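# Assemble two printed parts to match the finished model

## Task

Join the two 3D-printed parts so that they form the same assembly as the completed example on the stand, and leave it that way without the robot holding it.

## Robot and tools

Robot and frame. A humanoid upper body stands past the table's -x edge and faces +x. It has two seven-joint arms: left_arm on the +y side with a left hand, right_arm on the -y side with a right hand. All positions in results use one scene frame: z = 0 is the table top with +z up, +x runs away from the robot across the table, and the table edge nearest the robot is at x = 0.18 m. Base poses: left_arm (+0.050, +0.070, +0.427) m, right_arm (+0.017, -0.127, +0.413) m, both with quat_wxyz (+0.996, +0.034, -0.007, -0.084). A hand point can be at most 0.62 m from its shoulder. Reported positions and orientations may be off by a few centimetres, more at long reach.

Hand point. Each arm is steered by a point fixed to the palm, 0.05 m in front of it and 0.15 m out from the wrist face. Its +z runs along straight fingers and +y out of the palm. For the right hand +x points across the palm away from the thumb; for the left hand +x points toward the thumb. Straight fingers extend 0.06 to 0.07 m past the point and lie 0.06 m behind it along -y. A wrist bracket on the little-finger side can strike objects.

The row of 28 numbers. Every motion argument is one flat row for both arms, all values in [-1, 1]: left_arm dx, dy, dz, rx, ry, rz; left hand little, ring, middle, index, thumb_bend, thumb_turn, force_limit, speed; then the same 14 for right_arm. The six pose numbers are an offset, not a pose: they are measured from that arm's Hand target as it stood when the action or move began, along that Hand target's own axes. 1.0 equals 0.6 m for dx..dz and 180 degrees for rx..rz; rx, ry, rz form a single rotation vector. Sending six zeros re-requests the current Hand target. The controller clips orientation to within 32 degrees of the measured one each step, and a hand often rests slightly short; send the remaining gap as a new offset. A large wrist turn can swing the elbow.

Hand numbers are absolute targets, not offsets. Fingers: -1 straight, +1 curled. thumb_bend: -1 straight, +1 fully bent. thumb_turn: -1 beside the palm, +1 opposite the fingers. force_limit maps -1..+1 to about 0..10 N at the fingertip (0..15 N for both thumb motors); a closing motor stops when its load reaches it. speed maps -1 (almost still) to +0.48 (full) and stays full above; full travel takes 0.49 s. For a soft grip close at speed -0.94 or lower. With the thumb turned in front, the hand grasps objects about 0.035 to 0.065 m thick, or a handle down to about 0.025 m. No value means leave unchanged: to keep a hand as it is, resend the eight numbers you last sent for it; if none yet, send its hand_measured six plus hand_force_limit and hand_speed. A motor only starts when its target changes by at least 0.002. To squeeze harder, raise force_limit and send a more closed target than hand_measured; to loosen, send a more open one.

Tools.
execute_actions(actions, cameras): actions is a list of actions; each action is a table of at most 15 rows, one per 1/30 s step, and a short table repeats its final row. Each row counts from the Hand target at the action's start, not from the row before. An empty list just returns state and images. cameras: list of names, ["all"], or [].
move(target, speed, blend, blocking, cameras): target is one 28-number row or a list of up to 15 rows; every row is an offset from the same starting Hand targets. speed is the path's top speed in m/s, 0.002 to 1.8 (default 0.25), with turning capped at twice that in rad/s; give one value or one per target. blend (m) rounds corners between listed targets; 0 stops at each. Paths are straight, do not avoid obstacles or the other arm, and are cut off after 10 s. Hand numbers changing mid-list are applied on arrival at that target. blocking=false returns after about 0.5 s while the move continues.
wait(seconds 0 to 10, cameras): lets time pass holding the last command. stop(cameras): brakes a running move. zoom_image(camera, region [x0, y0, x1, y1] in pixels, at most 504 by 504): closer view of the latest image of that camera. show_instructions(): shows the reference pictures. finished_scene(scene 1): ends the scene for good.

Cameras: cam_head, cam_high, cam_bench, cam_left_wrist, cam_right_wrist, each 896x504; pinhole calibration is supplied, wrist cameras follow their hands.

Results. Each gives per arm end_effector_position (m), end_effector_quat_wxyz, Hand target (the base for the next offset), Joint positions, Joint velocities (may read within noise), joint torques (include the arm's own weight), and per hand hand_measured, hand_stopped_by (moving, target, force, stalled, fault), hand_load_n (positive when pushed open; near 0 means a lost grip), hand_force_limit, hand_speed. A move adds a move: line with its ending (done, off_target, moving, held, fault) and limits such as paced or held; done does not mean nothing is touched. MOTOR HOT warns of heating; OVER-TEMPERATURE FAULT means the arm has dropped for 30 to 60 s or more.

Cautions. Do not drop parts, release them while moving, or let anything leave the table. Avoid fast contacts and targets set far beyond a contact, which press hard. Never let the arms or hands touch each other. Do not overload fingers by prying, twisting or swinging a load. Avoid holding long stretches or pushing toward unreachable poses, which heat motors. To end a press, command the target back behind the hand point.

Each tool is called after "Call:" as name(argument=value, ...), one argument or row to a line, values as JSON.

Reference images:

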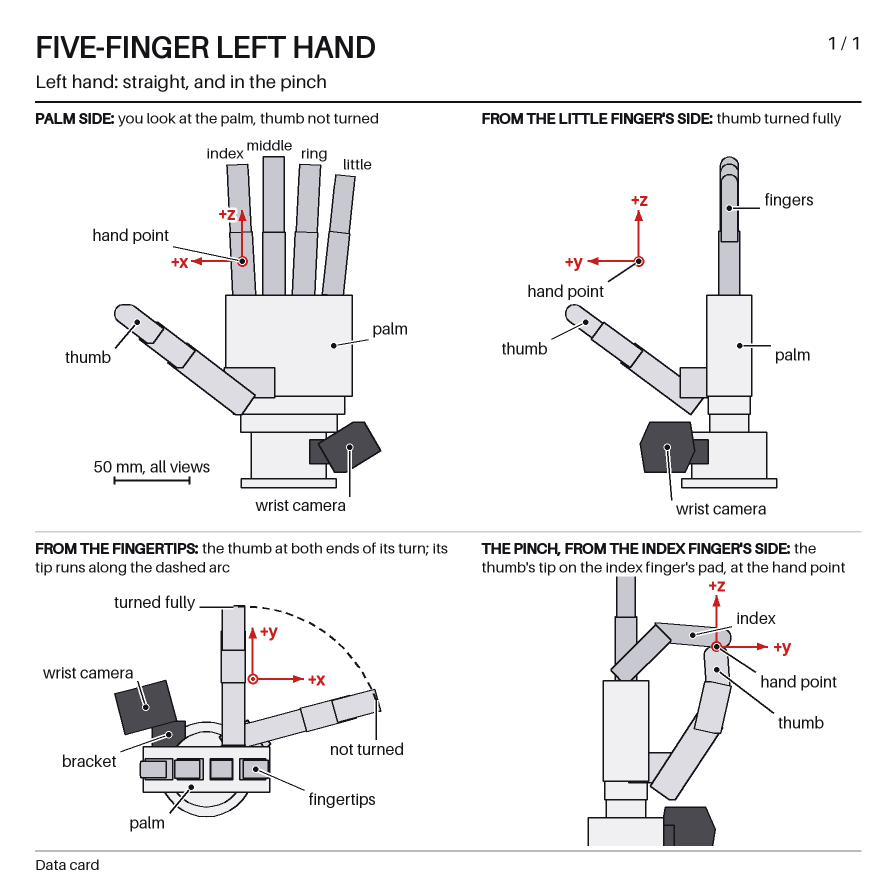

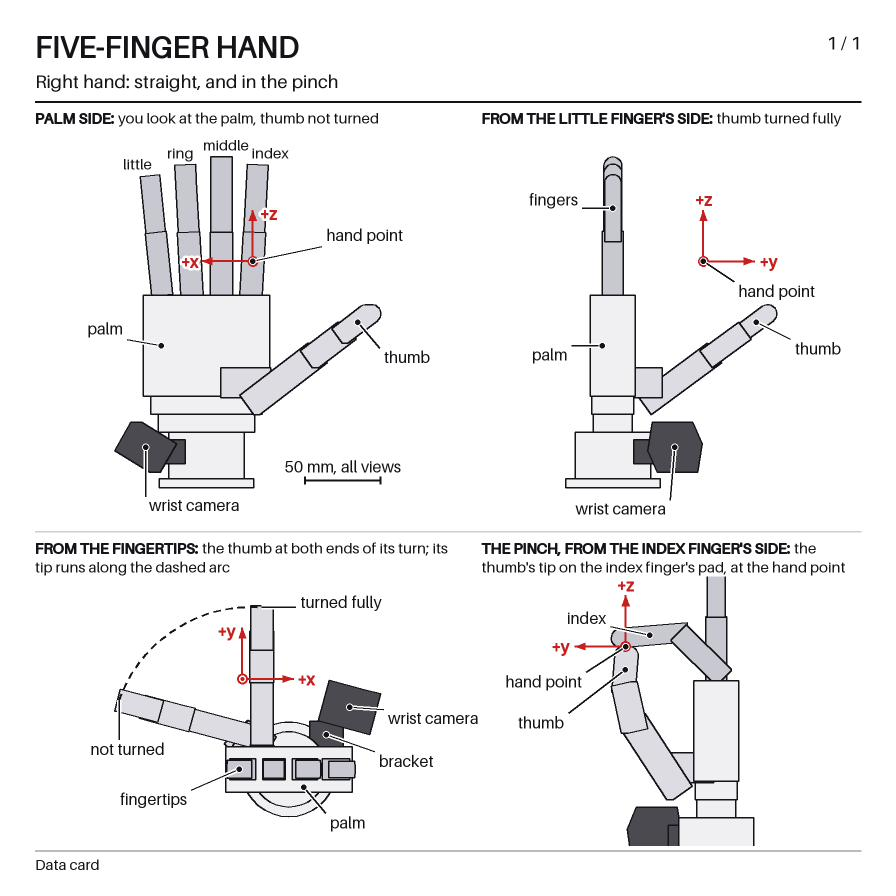

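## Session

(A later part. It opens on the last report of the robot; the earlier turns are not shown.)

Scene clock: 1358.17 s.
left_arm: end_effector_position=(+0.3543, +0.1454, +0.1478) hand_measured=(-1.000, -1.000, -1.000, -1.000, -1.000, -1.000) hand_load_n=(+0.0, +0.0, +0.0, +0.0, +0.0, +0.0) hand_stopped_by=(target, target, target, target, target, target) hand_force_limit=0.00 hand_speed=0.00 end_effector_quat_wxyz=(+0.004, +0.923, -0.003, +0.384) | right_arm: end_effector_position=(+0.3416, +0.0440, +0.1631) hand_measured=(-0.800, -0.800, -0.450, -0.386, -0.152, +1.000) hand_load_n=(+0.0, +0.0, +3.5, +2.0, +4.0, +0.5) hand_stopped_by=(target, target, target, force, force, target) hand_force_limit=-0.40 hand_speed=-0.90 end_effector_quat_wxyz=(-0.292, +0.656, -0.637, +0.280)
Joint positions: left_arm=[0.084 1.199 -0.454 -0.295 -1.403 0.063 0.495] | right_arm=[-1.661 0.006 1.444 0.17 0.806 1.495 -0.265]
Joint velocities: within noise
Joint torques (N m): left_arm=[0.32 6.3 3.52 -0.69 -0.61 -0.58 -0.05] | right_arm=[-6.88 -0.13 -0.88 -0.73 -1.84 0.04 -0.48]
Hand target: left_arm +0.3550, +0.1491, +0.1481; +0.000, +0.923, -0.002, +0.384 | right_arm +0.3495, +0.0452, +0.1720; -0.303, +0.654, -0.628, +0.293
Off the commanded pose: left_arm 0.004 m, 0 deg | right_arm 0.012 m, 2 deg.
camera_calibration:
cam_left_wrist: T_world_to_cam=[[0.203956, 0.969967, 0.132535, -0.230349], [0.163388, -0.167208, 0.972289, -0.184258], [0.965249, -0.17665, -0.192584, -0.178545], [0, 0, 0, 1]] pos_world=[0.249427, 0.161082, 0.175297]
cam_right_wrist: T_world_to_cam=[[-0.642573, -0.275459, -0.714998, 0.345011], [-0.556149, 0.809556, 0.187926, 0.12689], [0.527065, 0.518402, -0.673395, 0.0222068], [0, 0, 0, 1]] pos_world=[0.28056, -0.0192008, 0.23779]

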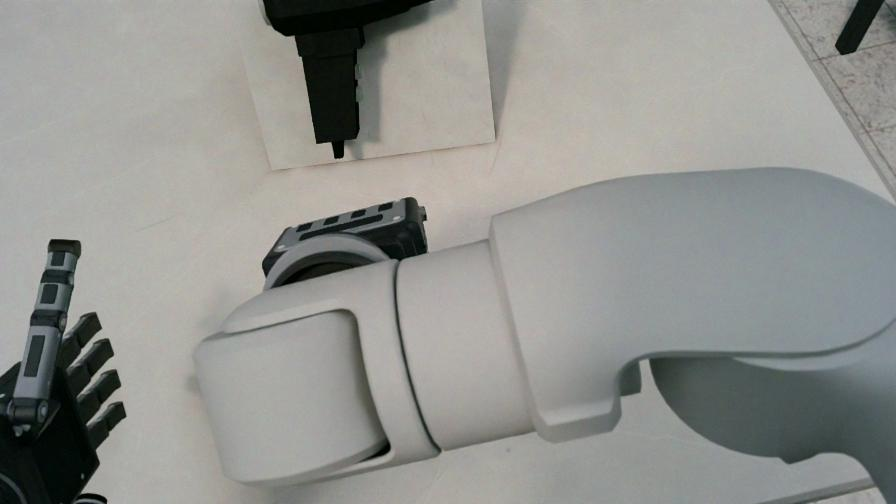

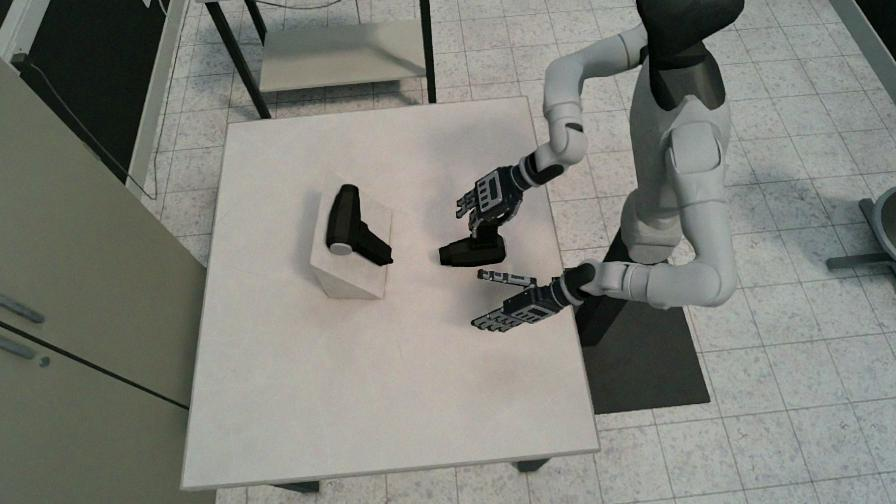

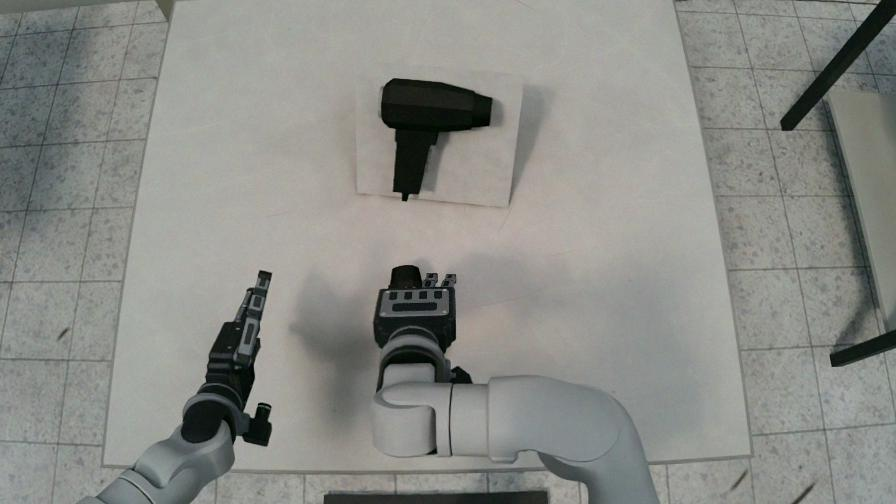

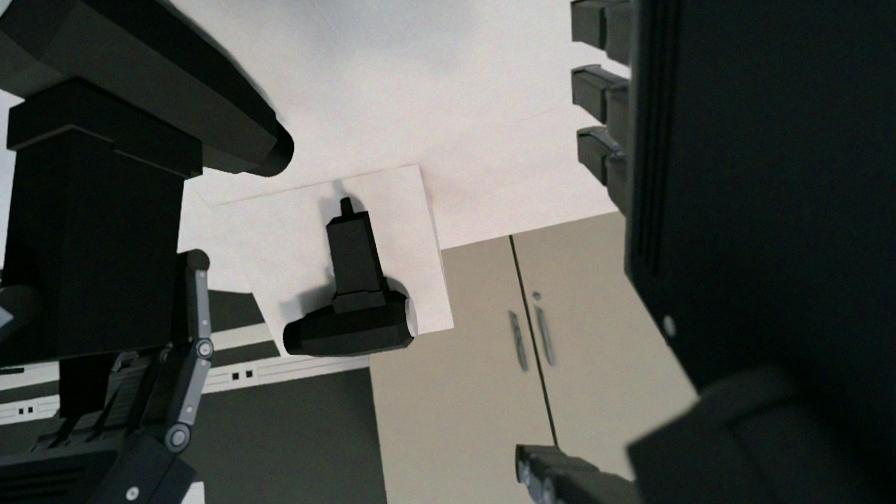

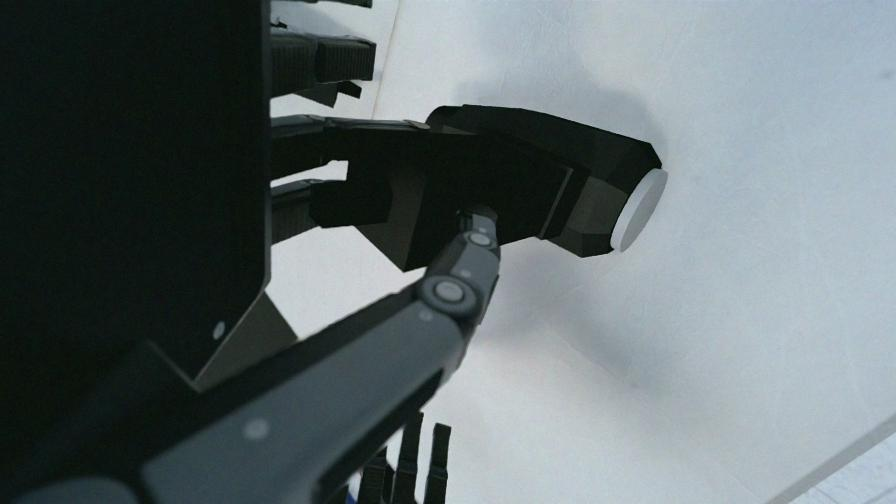

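Call:
move(
  target=[0,0,0,0,0,0,-1,-1,-1,-1,-1,-1,0,0, 0,0.0040,0.0056,0,-0.0127,-0.0107,-0.8,-0.8,-0.45,-0.25,0.45,1,-0.4,-0.9],
  speed=0.03,
  cameras=["cam_high","cam_left_wrist","cam_right_wrist"],
)

Scene clock: 1509.10 s.
left_arm: end_effector_position=(+0.3543, +0.1454, +0.1478) hand_measured=(-1.000, -1.000, -1.000, -1.000, -1.000, -1.000) hand_load_n=(+0.0, +0.0, +0.0, +0.0, -0.5, +0.0) hand_stopped_by=(target, target, target, target, target, target) hand_force_limit=0.00 hand_speed=0.00 end_effector_quat_wxyz=(+0.004, +0.923, -0.003, +0.384) | right_arm: end_effector_position=(+0.3442, +0.0456, +0.1616) hand_measured=(-0.800, -0.800, -0.450, -0.386, -0.152, +1.000) hand_load_n=(+0.0, +0.0, +3.5, +2.0, +4.0, +0.5) hand_stopped_by=(target, target, target, force, force, target) hand_force_limit=-0.40 hand_speed=-0.90 end_effector_quat_wxyz=(-0.302, +0.672, -0.619, +0.274)
Joint positions: left_arm=[0.084 1.199 -0.454 -0.295 -1.403 0.063 0.495] | right_arm=[-1.688 -0.027 1.506 0.149 0.797 1.413 -0.229]
Joint torques (N m): left_arm=[0.17 6.28 3.53 -0.68 -0.55 -0.59 -0.04] | right_arm=[-6.36 -0.66 -0.85 -1.09 -1.86 0.01 -0.47]
Hand target: left_arm +0.3550, +0.1491, +0.1481; +0.000, +0.923, -0.002, +0.384 | right_arm +0.3505, +0.0452, +0.1680; -0.310, +0.671, -0.611, +0.285
Off the commanded pose: left_arm 0.004 m, 0 deg | right_arm 0.009 m, 2 deg.
move: off_target (left_arm, right_arm)
camera_calibration:
cam_left_wrist: T_world_to_cam=[[0.203956, 0.969967, 0.132535, -0.230349], [0.163388, -0.167208, 0.972289, -0.184258], [0.965249, -0.17665, -0.192584, -0.178545], [0, 0, 0, 1]] pos_world=[0.249427, 0.161082, 0.175297]
cam_right_wrist: T_world_to_cam=[[-0.620787, -0.30792, -0.720978, 0.341015], [-0.60008, 0.778437, 0.18423, 0.144481], [0.504507, 0.547012, -0.66802, 0.0246443], [0, 0, 0, 1]] pos_world=[0.285964, -0.020945, 0.235709]
Images, in order (width x height): cam_high 896x504, cam_left_wrist 896x504, cam_right_wrist 896x504.

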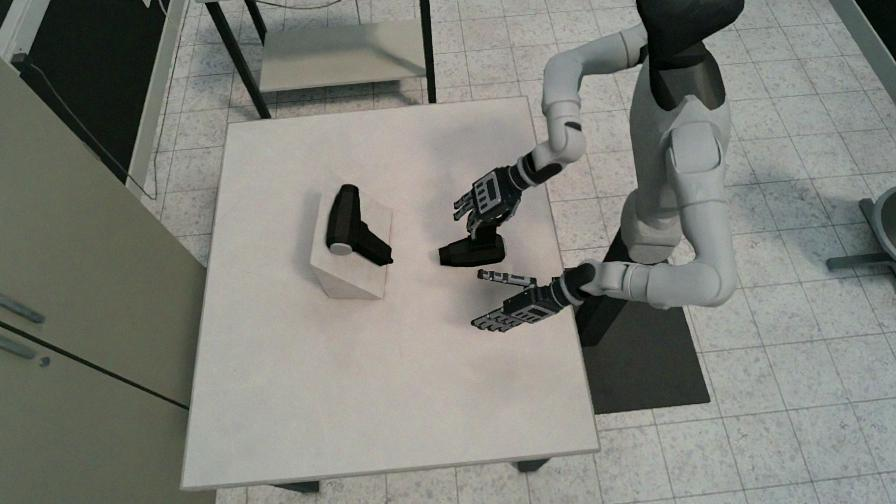

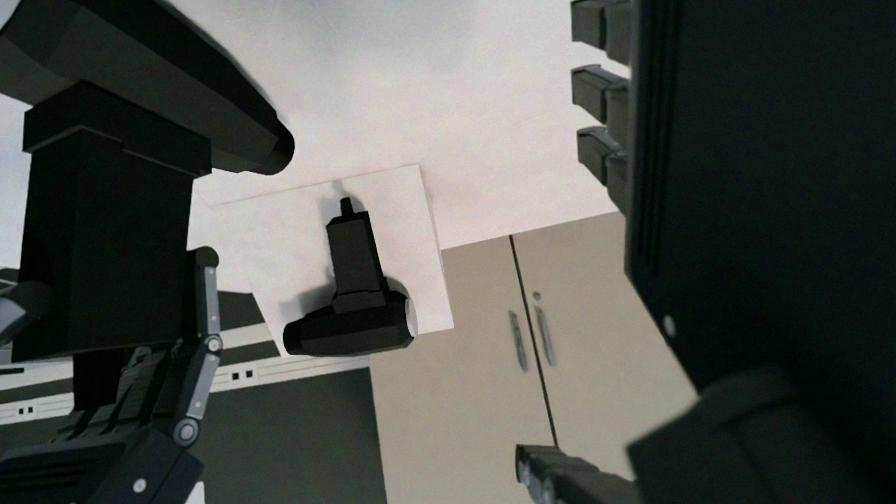

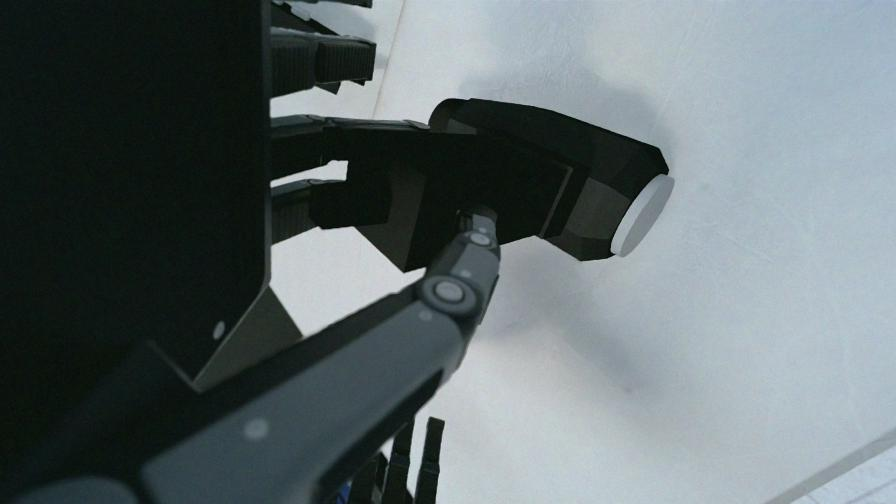

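Call:
zoom_image(
  camera="cam_high",
  region=[435, 215, 515, 275],
)

Call:
zoom_image(
  camera="cam_right_wrist",
  region=[510, 140, 630, 260],
)

Call:
zoom_image(
  camera="cam_left_wrist",
  region=[0, 40, 300, 240],
)

Scaled by 6.300 from the camera's 896x504 image, which has a finer 1280x720 frame.

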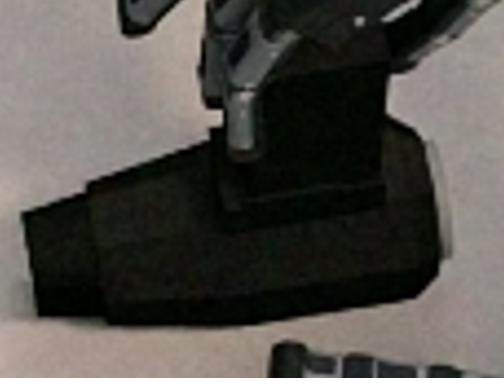

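Scaled by 4.200 from the camera's 896x504 image, which has a finer 1280x720 frame.

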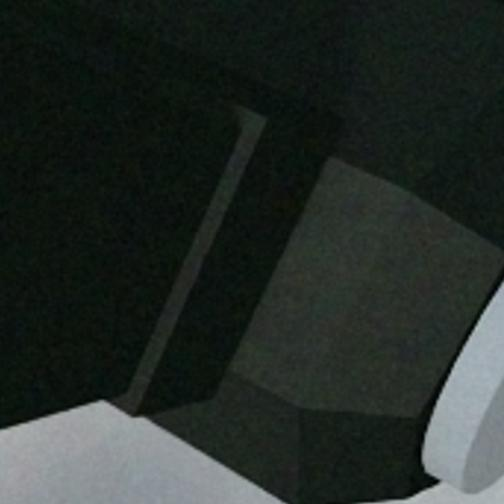

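Scaled by 1.680 from the camera's 896x504 image, which has a finer 1280x720 frame.

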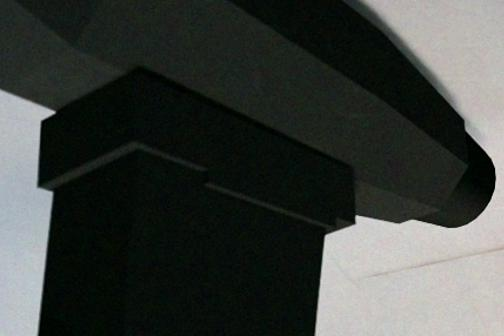

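Call:
zoom_image(
  camera="cam_left_wrist",
  region=[150, 100, 300, 200],
)

Call:
zoom_image(
  camera="cam_left_wrist",
  region=[0, 40, 150, 140],
)

Scaled by 3.360 from the camera's 896x504 image, which has a finer 1280x720 frame.

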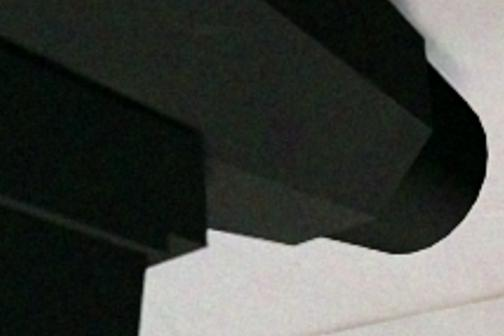

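Scaled by 3.360 from the camera's 896x504 image, which has a finer 1280x720 frame.

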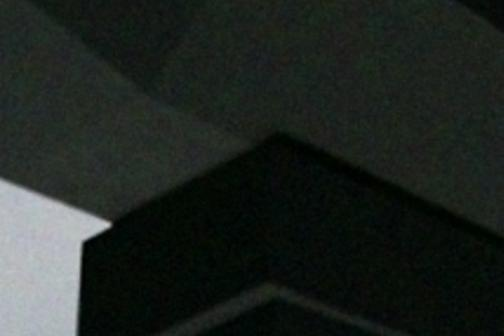

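Call:
move(
  target=[0,0,0,0,0,0,-1,-1,-1,-1,-1,-1,0,0, -0.0002,0.0087,0.0052,0,0,0,-0.8,-0.8,-0.45,-0.25,0.45,1,-0.4,-0.9],
  speed=0.03,
  cameras=["cam_high","cam_left_wrist","cam_right_wrist"],
)

Call:
zoom_image(
  camera="cam_high",
  region=[435, 215, 515, 275],
)

Call:
zoom_image(
  camera="cam_right_wrist",
  region=[510, 140, 630, 260],
)

Call:
zoom_image(
  camera="cam_left_wrist",
  region=[0, 40, 150, 140],
)

Scene clock: 1559.27 s.
left_arm: end_effector_position=(+0.3543, +0.1454, +0.1478) hand_measured=(-1.000, -1.000, -1.000, -1.000, -1.000, -1.000) hand_load_n=(+0.0, +0.0, +0.0, +0.0, +0.0, +0.0) hand_stopped_by=(target, target, target, target, target, target) hand_force_limit=0.00 hand_speed=0.00 end_effector_quat_wxyz=(+0.004, +0.923, -0.003, +0.384) | right_arm: end_effector_position=(+0.3459, +0.0461, +0.1614) hand_measured=(-0.800, -0.800, -0.450, -0.386, -0.152, +1.000) hand_load_n=(+0.0, +0.0, +3.0, +1.0, +2.5, +0.0) hand_stopped_by=(target, target, target, force, force, target) hand_force_limit=-0.40 hand_speed=-0.90 end_effector_quat_wxyz=(-0.307, +0.672, -0.614, +0.278)
Joint positions: left_arm=[0.084 1.199 -0.454 -0.295 -1.403 0.063 0.495] | right_arm=[-1.688 -0.027 1.516 0.149 0.795 1.403 -0.24]
Joint torques (N m): left_arm=[0.32 6.35 3.51 -0.69 -0.61 -0.58 -0.04] | right_arm=[-4.99 -0.28 -0.74 -0.15 -1.83 -0.01 -0.69]
Hand target: left_arm +0.3550, +0.1491, +0.1481; +0.000, +0.923, -0.002, +0.384 | right_arm +0.3495, +0.0452, +0.1620; -0.310, +0.671, -0.611, +0.285
Off the commanded pose: left_arm 0.004 m, 0 deg | right_arm 0.004 m, 1 deg.
move: off_target (left_arm, right_arm)
camera_calibration:
cam_left_wrist: T_world_to_cam=[[0.203956, 0.969967, 0.132535, -0.230349], [0.163388, -0.167208, 0.972289, -0.184258], [0.965249, -0.17665, -0.192584, -0.178545], [0, 0, 0, 1]] pos_world=[0.249427, 0.161082, 0.175297]
cam_right_wrist: T_world_to_cam=[[-0.609341, -0.313372, -0.728356, 0.33954], [-0.608048, 0.774241, 0.175578, 0.149529], [0.508902, 0.549863, -0.662322, 0.020835], [0, 0, 0, 1]] pos_world=[0.287213, -0.0208256, 0.234851]
Images, in order (width x height): cam_high 896x504, cam_left_wrist 896x504, cam_right_wrist 896x504.

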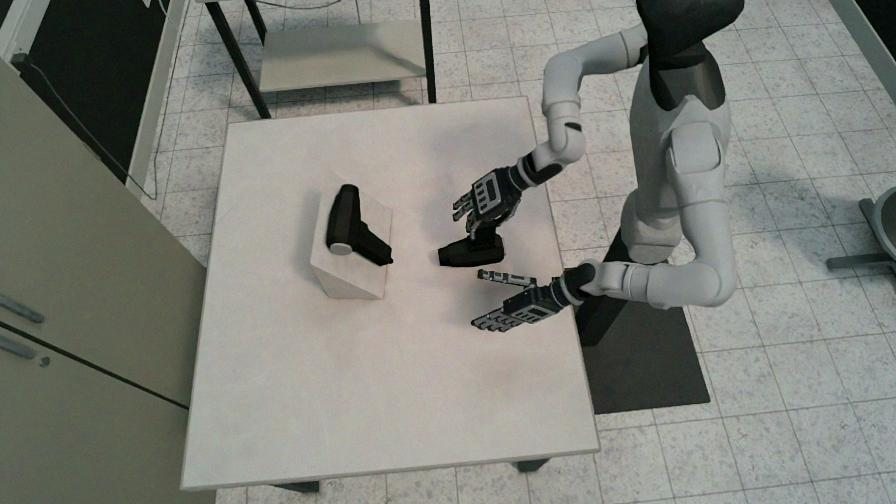

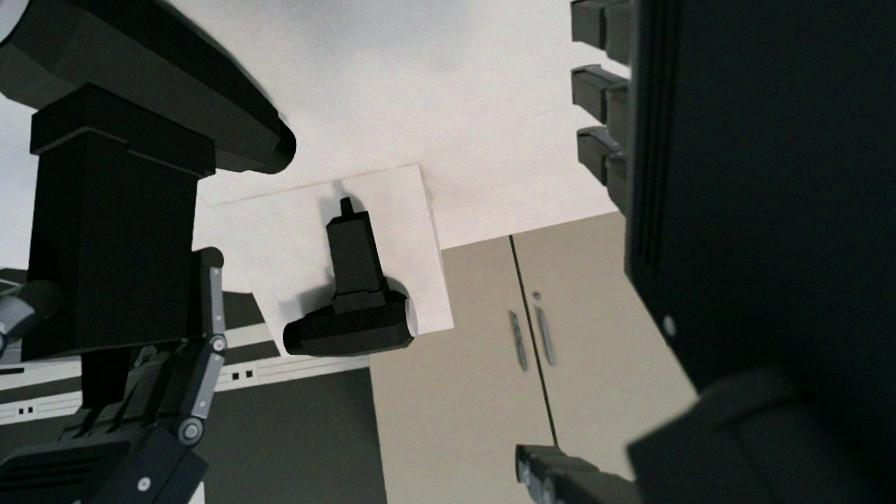

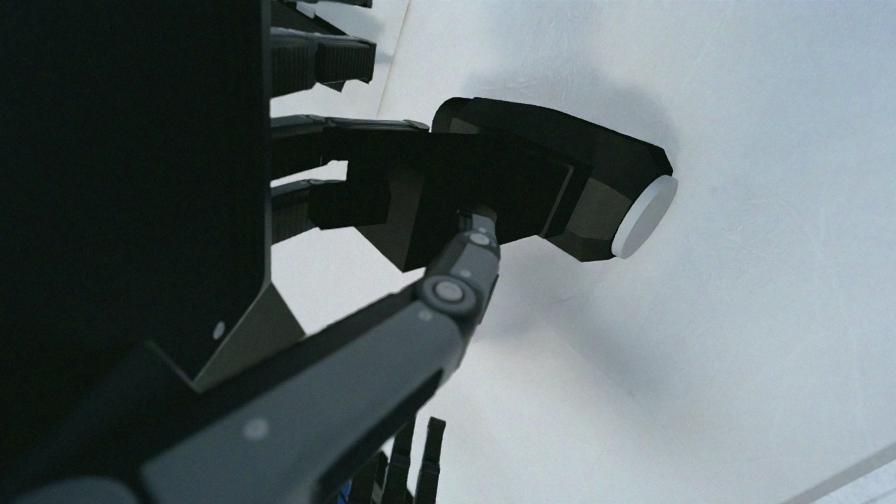

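Scaled by 6.300 from the camera's 896x504 image, which has a finer 1280x720 frame.

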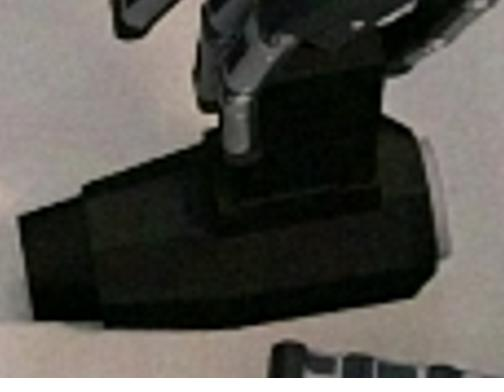

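Scaled by 4.200 from the camera's 896x504 image, which has a finer 1280x720 frame.

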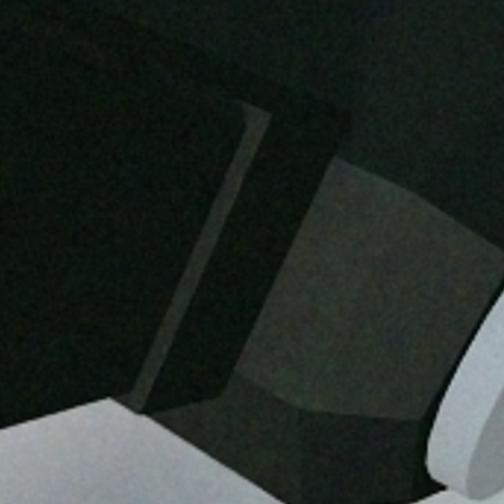

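Scaled by 3.360 from the camera's 896x504 image, which has a finer 1280x720 frame.

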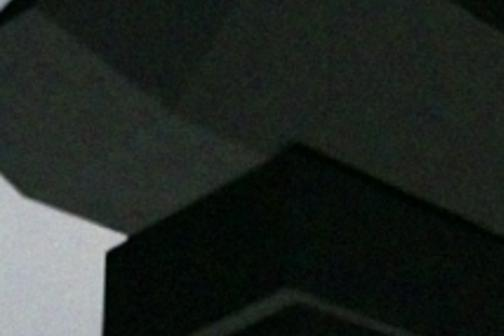

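Call:
zoom_image(
  camera="cam_left_wrist",
  region=[275, 260, 425, 360],
)

Call:
zoom_image(
  camera="cam_bench",
  region=[375, 70, 455, 150],
)

Scaled by 3.360 from the camera's 896x504 image, which has a finer 1280x720 frame.

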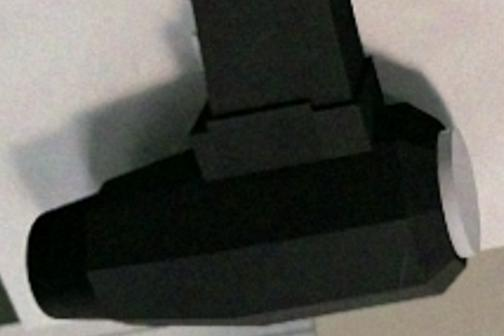

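This scene's latest camera images include none from cam_bench. They are from: cam_high, cam_left_wrist, cam_right_wrist. cam_bench's image comes with the result of a call that names it in "cameras".

Call:
wait(
  seconds=0,
  cameras=["cam_bench", "cam_head", "cam_high", "cam_left_wrist", "cam_right_wrist"],
)

Call:
zoom_image(
  camera="cam_bench",
  region=[375, 70, 455, 150],
)

Call:
zoom_image(
  camera="cam_head",
  region=[250, 0, 400, 100],
)

Call:
zoom_image(
  camera="cam_left_wrist",
  region=[325, 260, 425, 350],
)

Call:
zoom_image(
  camera="cam_high",
  region=[320, 210, 400, 270],
)

Scene clock: 1595.40 s.
left_arm: end_effector_position=(+0.3543, +0.1454, +0.1478) hand_measured=(-1.000, -1.000, -1.000, -1.000, -1.000, -1.000) hand_load_n=(+0.0, +0.0, +0.0, +0.0, +0.0, +0.0) hand_stopped_by=(target, target, target, target, target, target) hand_force_limit=0.00 hand_speed=0.00 end_effector_quat_wxyz=(+0.004, +0.923, -0.003, +0.384) | right_arm: end_effector_position=(+0.3459, +0.0461, +0.1614) hand_measured=(-0.800, -0.800, -0.450, -0.386, -0.152, +1.000) hand_load_n=(+0.0, +0.0, +3.0, +1.0, +2.0, +0.0) hand_stopped_by=(target, target, target, force, force, target) hand_force_limit=-0.40 hand_speed=-0.90 end_effector_quat_wxyz=(-0.307, +0.672, -0.614, +0.278)
Joint positions: left_arm=[0.084 1.199 -0.454 -0.295 -1.403 0.063 0.495] | right_arm=[-1.688 -0.027 1.516 0.149 0.795 1.403 -0.24]
Joint torques (N m): left_arm=[0.27 6.29 3.56 -0.63 -0.59 -0.58 -0.03] | right_arm=[-4.99 -0.26 -0.79 -0.12 -1.83 0.01 -0.68]
Hand target: left_arm +0.3550, +0.1491, +0.1481; +0.000, +0.923, -0.002, +0.384 | right_arm +0.3495, +0.0452, +0.1620; -0.310, +0.671, -0.611, +0.285
Off the commanded pose: left_arm 0.004 m, 0 deg | right_arm 0.004 m, 1 deg.
camera_calibration:
cam_left_wrist: T_world_to_cam=[[0.203956, 0.969967, 0.132535, -0.230349], [0.163388, -0.167208, 0.972289, -0.184258], [0.965249, -0.17665, -0.192584, -0.178545], [0, 0, 0, 1]] pos_world=[0.249427, 0.161082, 0.175297]
cam_right_wrist: T_world_to_cam=[[-0.609322, -0.313395, -0.728361, 0.339535], [-0.608067, 0.774232, 0.175556, 0.149539], [0.508902, 0.549862, -0.662322, 0.020835], [0, 0, 0, 1]] pos_world=[0.287213, -0.0208255, 0.234851]

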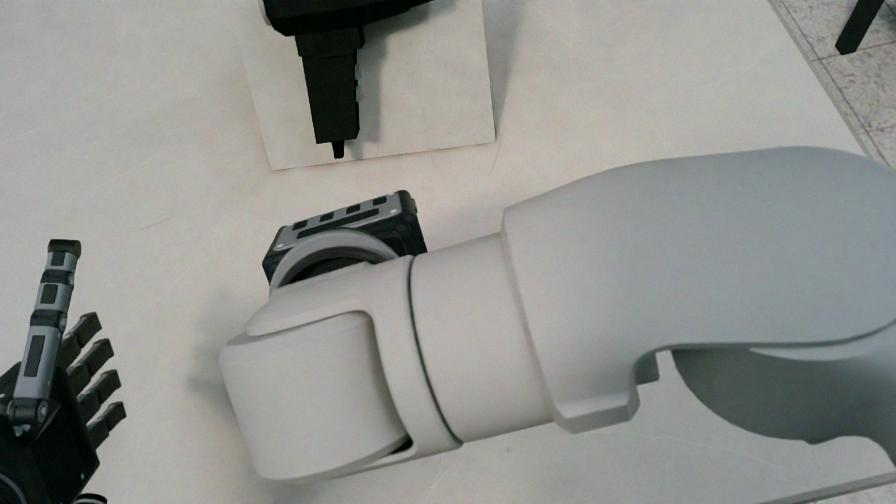

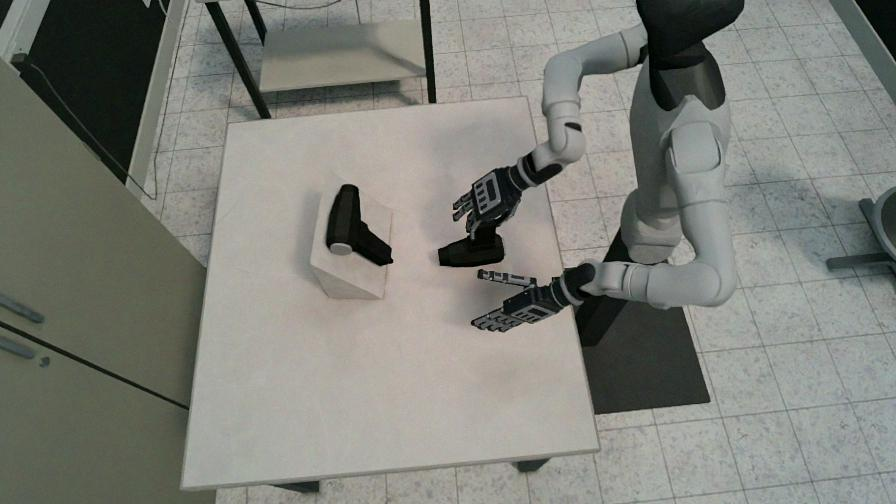

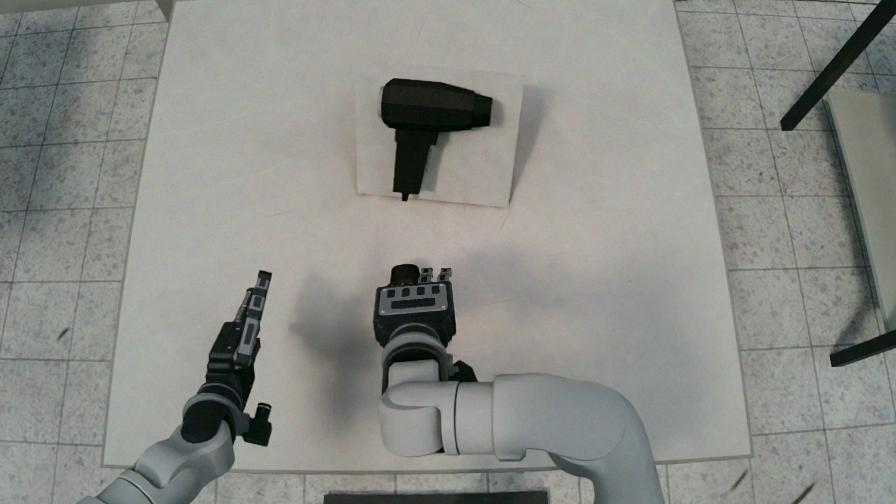

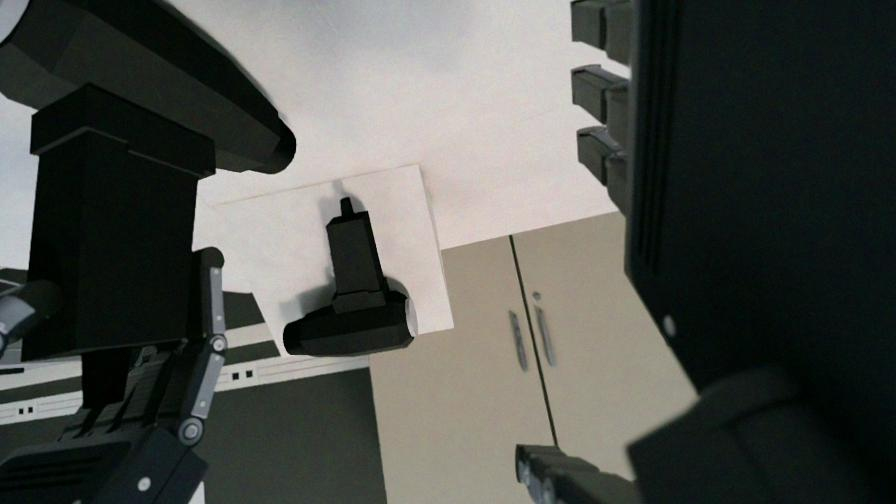

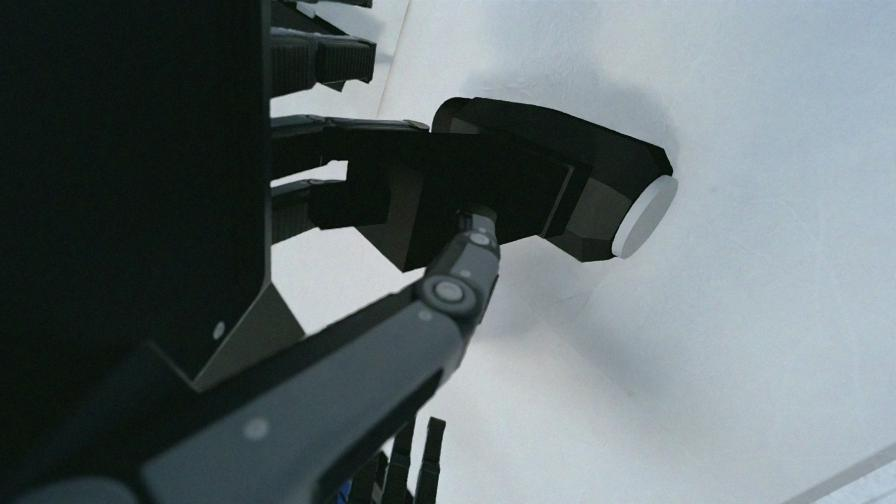

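Scaled by 6.300 from the camera's 896x504 image, which has a finer 1280x720 frame.

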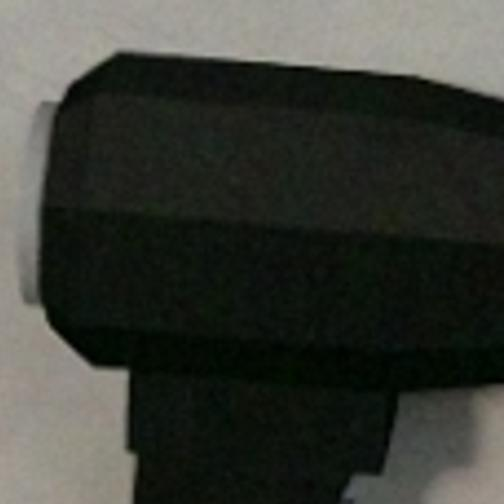

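Scaled by 3.360 from the camera's 896x504 image, which has a finer 1280x720 frame.

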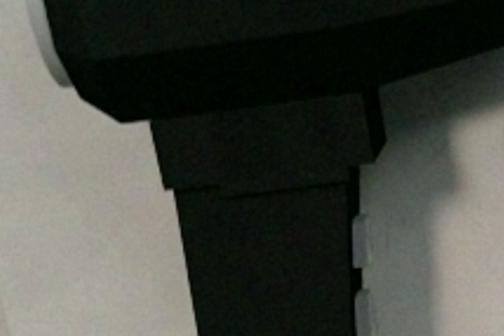

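Scaled by 5.040 from the camera's 896x504 image, which has a finer 1280x720 frame.

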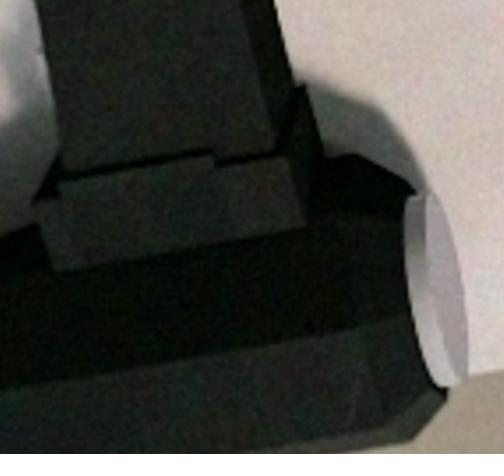

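Scaled by 6.300 from the camera's 896x504 image, which has a finer 1280x720 frame.

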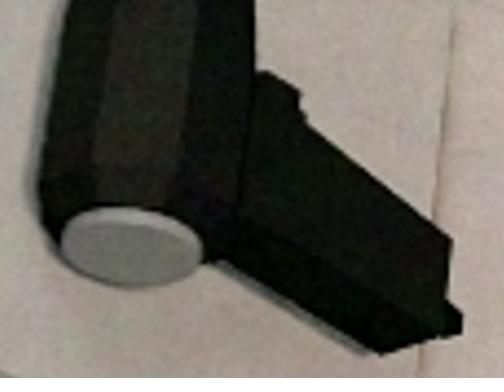

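Call:
zoom_image(
  camera="cam_high",
  region=[475, 225, 515, 265],
)

Call:
zoom_image(
  camera="cam_right_wrist",
  region=[540, 160, 620, 240],
)

Call:
zoom_image(
  camera="cam_left_wrist",
  region=[20, 60, 120, 130],
)

Scaled by 12.600 from the camera's 896x504 image, which has a finer 1280x720 frame.

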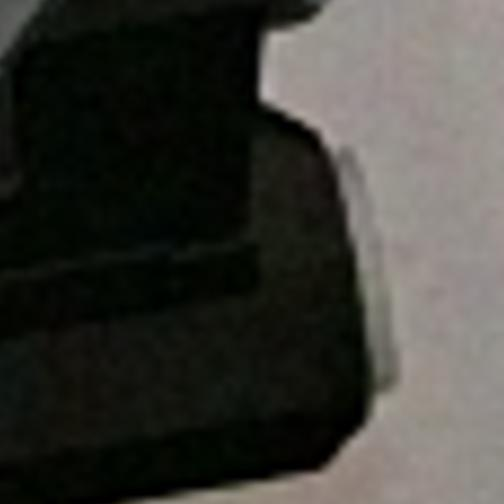

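Scaled by 6.300 from the camera's 896x504 image, which has a finer 1280x720 frame.

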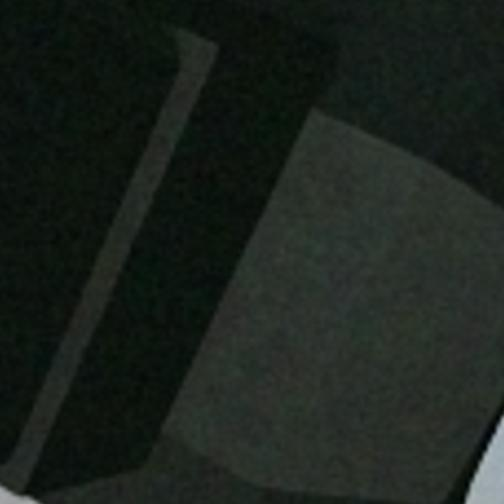

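Scaled by 5.040 from the camera's 896x504 image, which has a finer 1280x720 frame.

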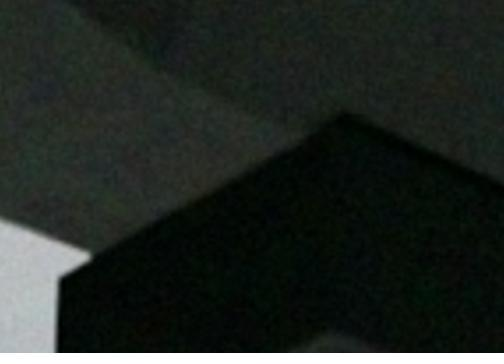

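Call:
move(
  target=[0,0,0,0,0,0,-1,-1,-1,-1,-1,-1,0,0, 0,0.0076,0.0065,0,0,0,-0.8,-0.8,-0.45,-0.25,0.45,1,-0.4,-0.9],
  speed=0.03,
  cameras=["cam_high","cam_left_wrist","cam_right_wrist"],
)

Call:
zoom_image(
  camera="cam_high",
  region=[475, 225, 515, 265],
)

Call:
zoom_image(
  camera="cam_right_wrist",
  region=[540, 160, 620, 240],
)

Call:
zoom_image(
  camera="cam_left_wrist",
  region=[0, 40, 150, 140],
)

Scene clock: 1684.50 s.
left_arm: end_effector_position=(+0.3543, +0.1454, +0.1478) hand_measured=(-1.000, -1.000, -1.000, -1.000, -1.000, -1.000) hand_load_n=(+0.0, +0.0, -0.5, +0.0, +0.0, +0.0) hand_stopped_by=(target, target, target, target, target, target) hand_force_limit=0.00 hand_speed=0.00 end_effector_quat_wxyz=(+0.004, +0.923, -0.003, +0.384) | right_arm: end_effector_position=(+0.3502, +0.0469, +0.1605) hand_measured=(-0.800, -0.800, -0.450, -0.386, -0.152, +1.000) hand_load_n=(+0.0, +0.0, +3.0, +1.0, +2.5, +0.0) hand_stopped_by=(target, target, target, force, force, target) hand_force_limit=-0.40 hand_speed=-0.90 end_effector_quat_wxyz=(-0.313, +0.670, -0.610, +0.284)
Joint positions: left_arm=[0.084 1.199 -0.454 -0.295 -1.403 0.063 0.495] | right_arm=[-1.688 -0.02 1.533 0.168 0.795 1.383 -0.257]
Joint torques (N m): left_arm=[0.35 6.26 3.56 -0.68 -0.55 -0.59 -0.03] | right_arm=[-4.05 -0.3 -0.55 -0.3 -1.61 0.01 -0.64]
Hand target: left_arm +0.3550, +0.1491, +0.1481; +0.000, +0.923, -0.002, +0.384 | right_arm +0.3496, +0.0452, +0.1560; -0.310, +0.671, -0.611, +0.285
Off the commanded pose: left_arm 0.004 m, 0 deg | right_arm 0.005 m, 0 deg.
move: off_target (left_arm, right_arm)
camera_calibration:
cam_left_wrist: T_world_to_cam=[[0.203956, 0.969967, 0.132535, -0.230349], [0.163388, -0.167208, 0.972289, -0.184258], [0.965249, -0.17665, -0.192584, -0.178545], [0, 0, 0, 1]] pos_world=[0.249427, 0.161082, 0.175297]
cam_right_wrist: T_world_to_cam=[[-0.594078, -0.315476, -0.739964, 0.338362], [-0.613317, 0.772856, 0.162901, 0.155644], [0.520494, 0.550608, -0.652623, 0.0119404], [0, 0, 0, 1]] pos_world=[0.290258, -0.0201195, 0.232814]
Images, in order (width x height): cam_high 896x504, cam_left_wrist 896x504, cam_right_wrist 896x504.

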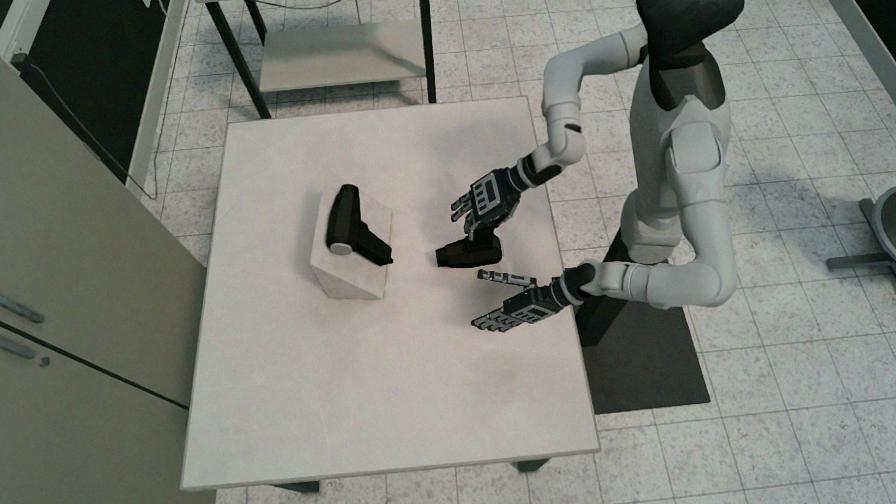

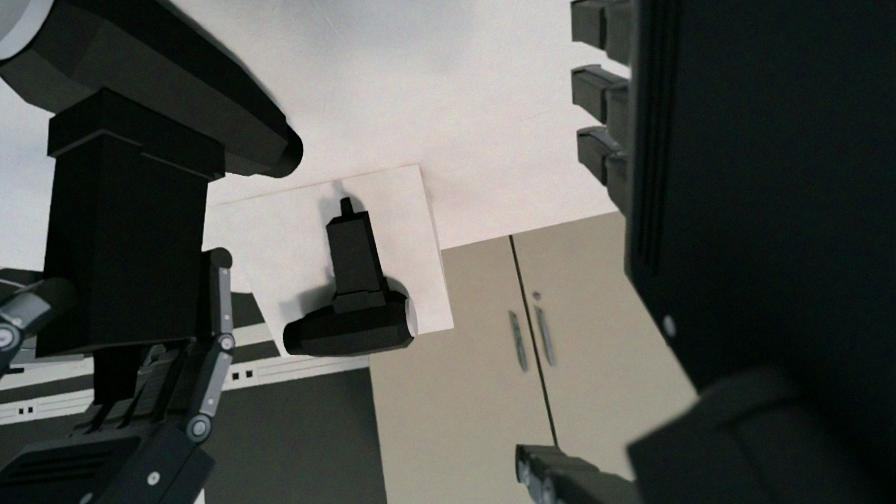

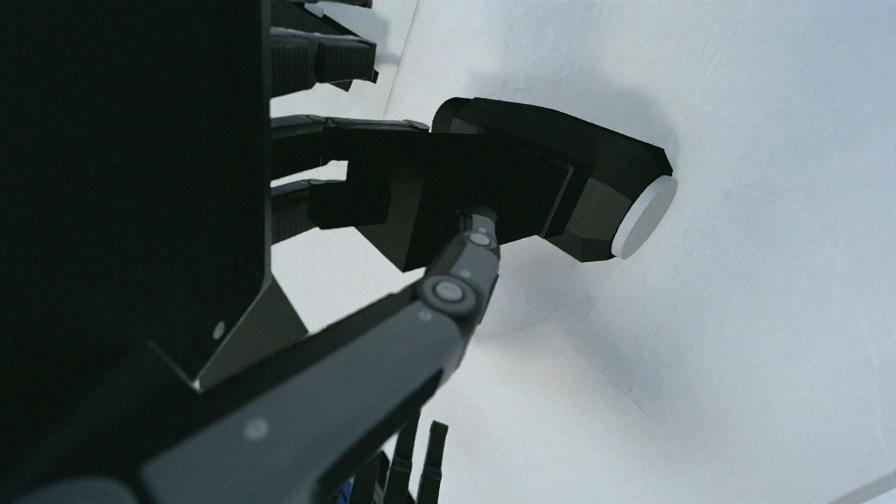

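Scaled by 12.600 from the camera's 896x504 image, which has a finer 1280x720 frame.

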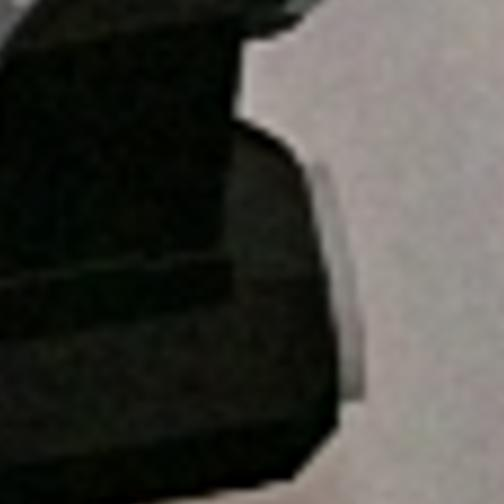

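Scaled by 6.300 from the camera's 896x504 image, which has a finer 1280x720 frame.

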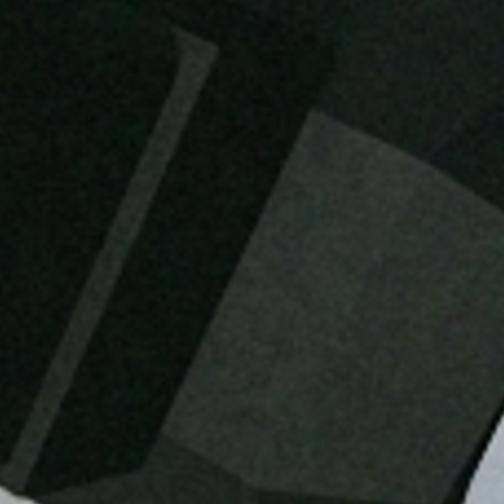

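Scaled by 3.360 from the camera's 896x504 image, which has a finer 1280x720 frame.

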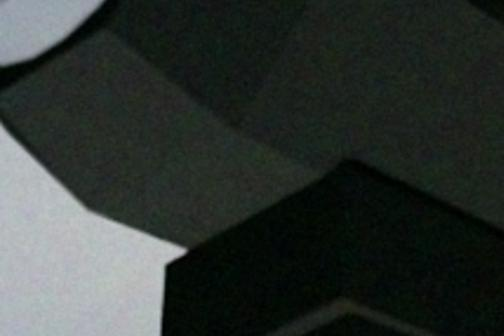

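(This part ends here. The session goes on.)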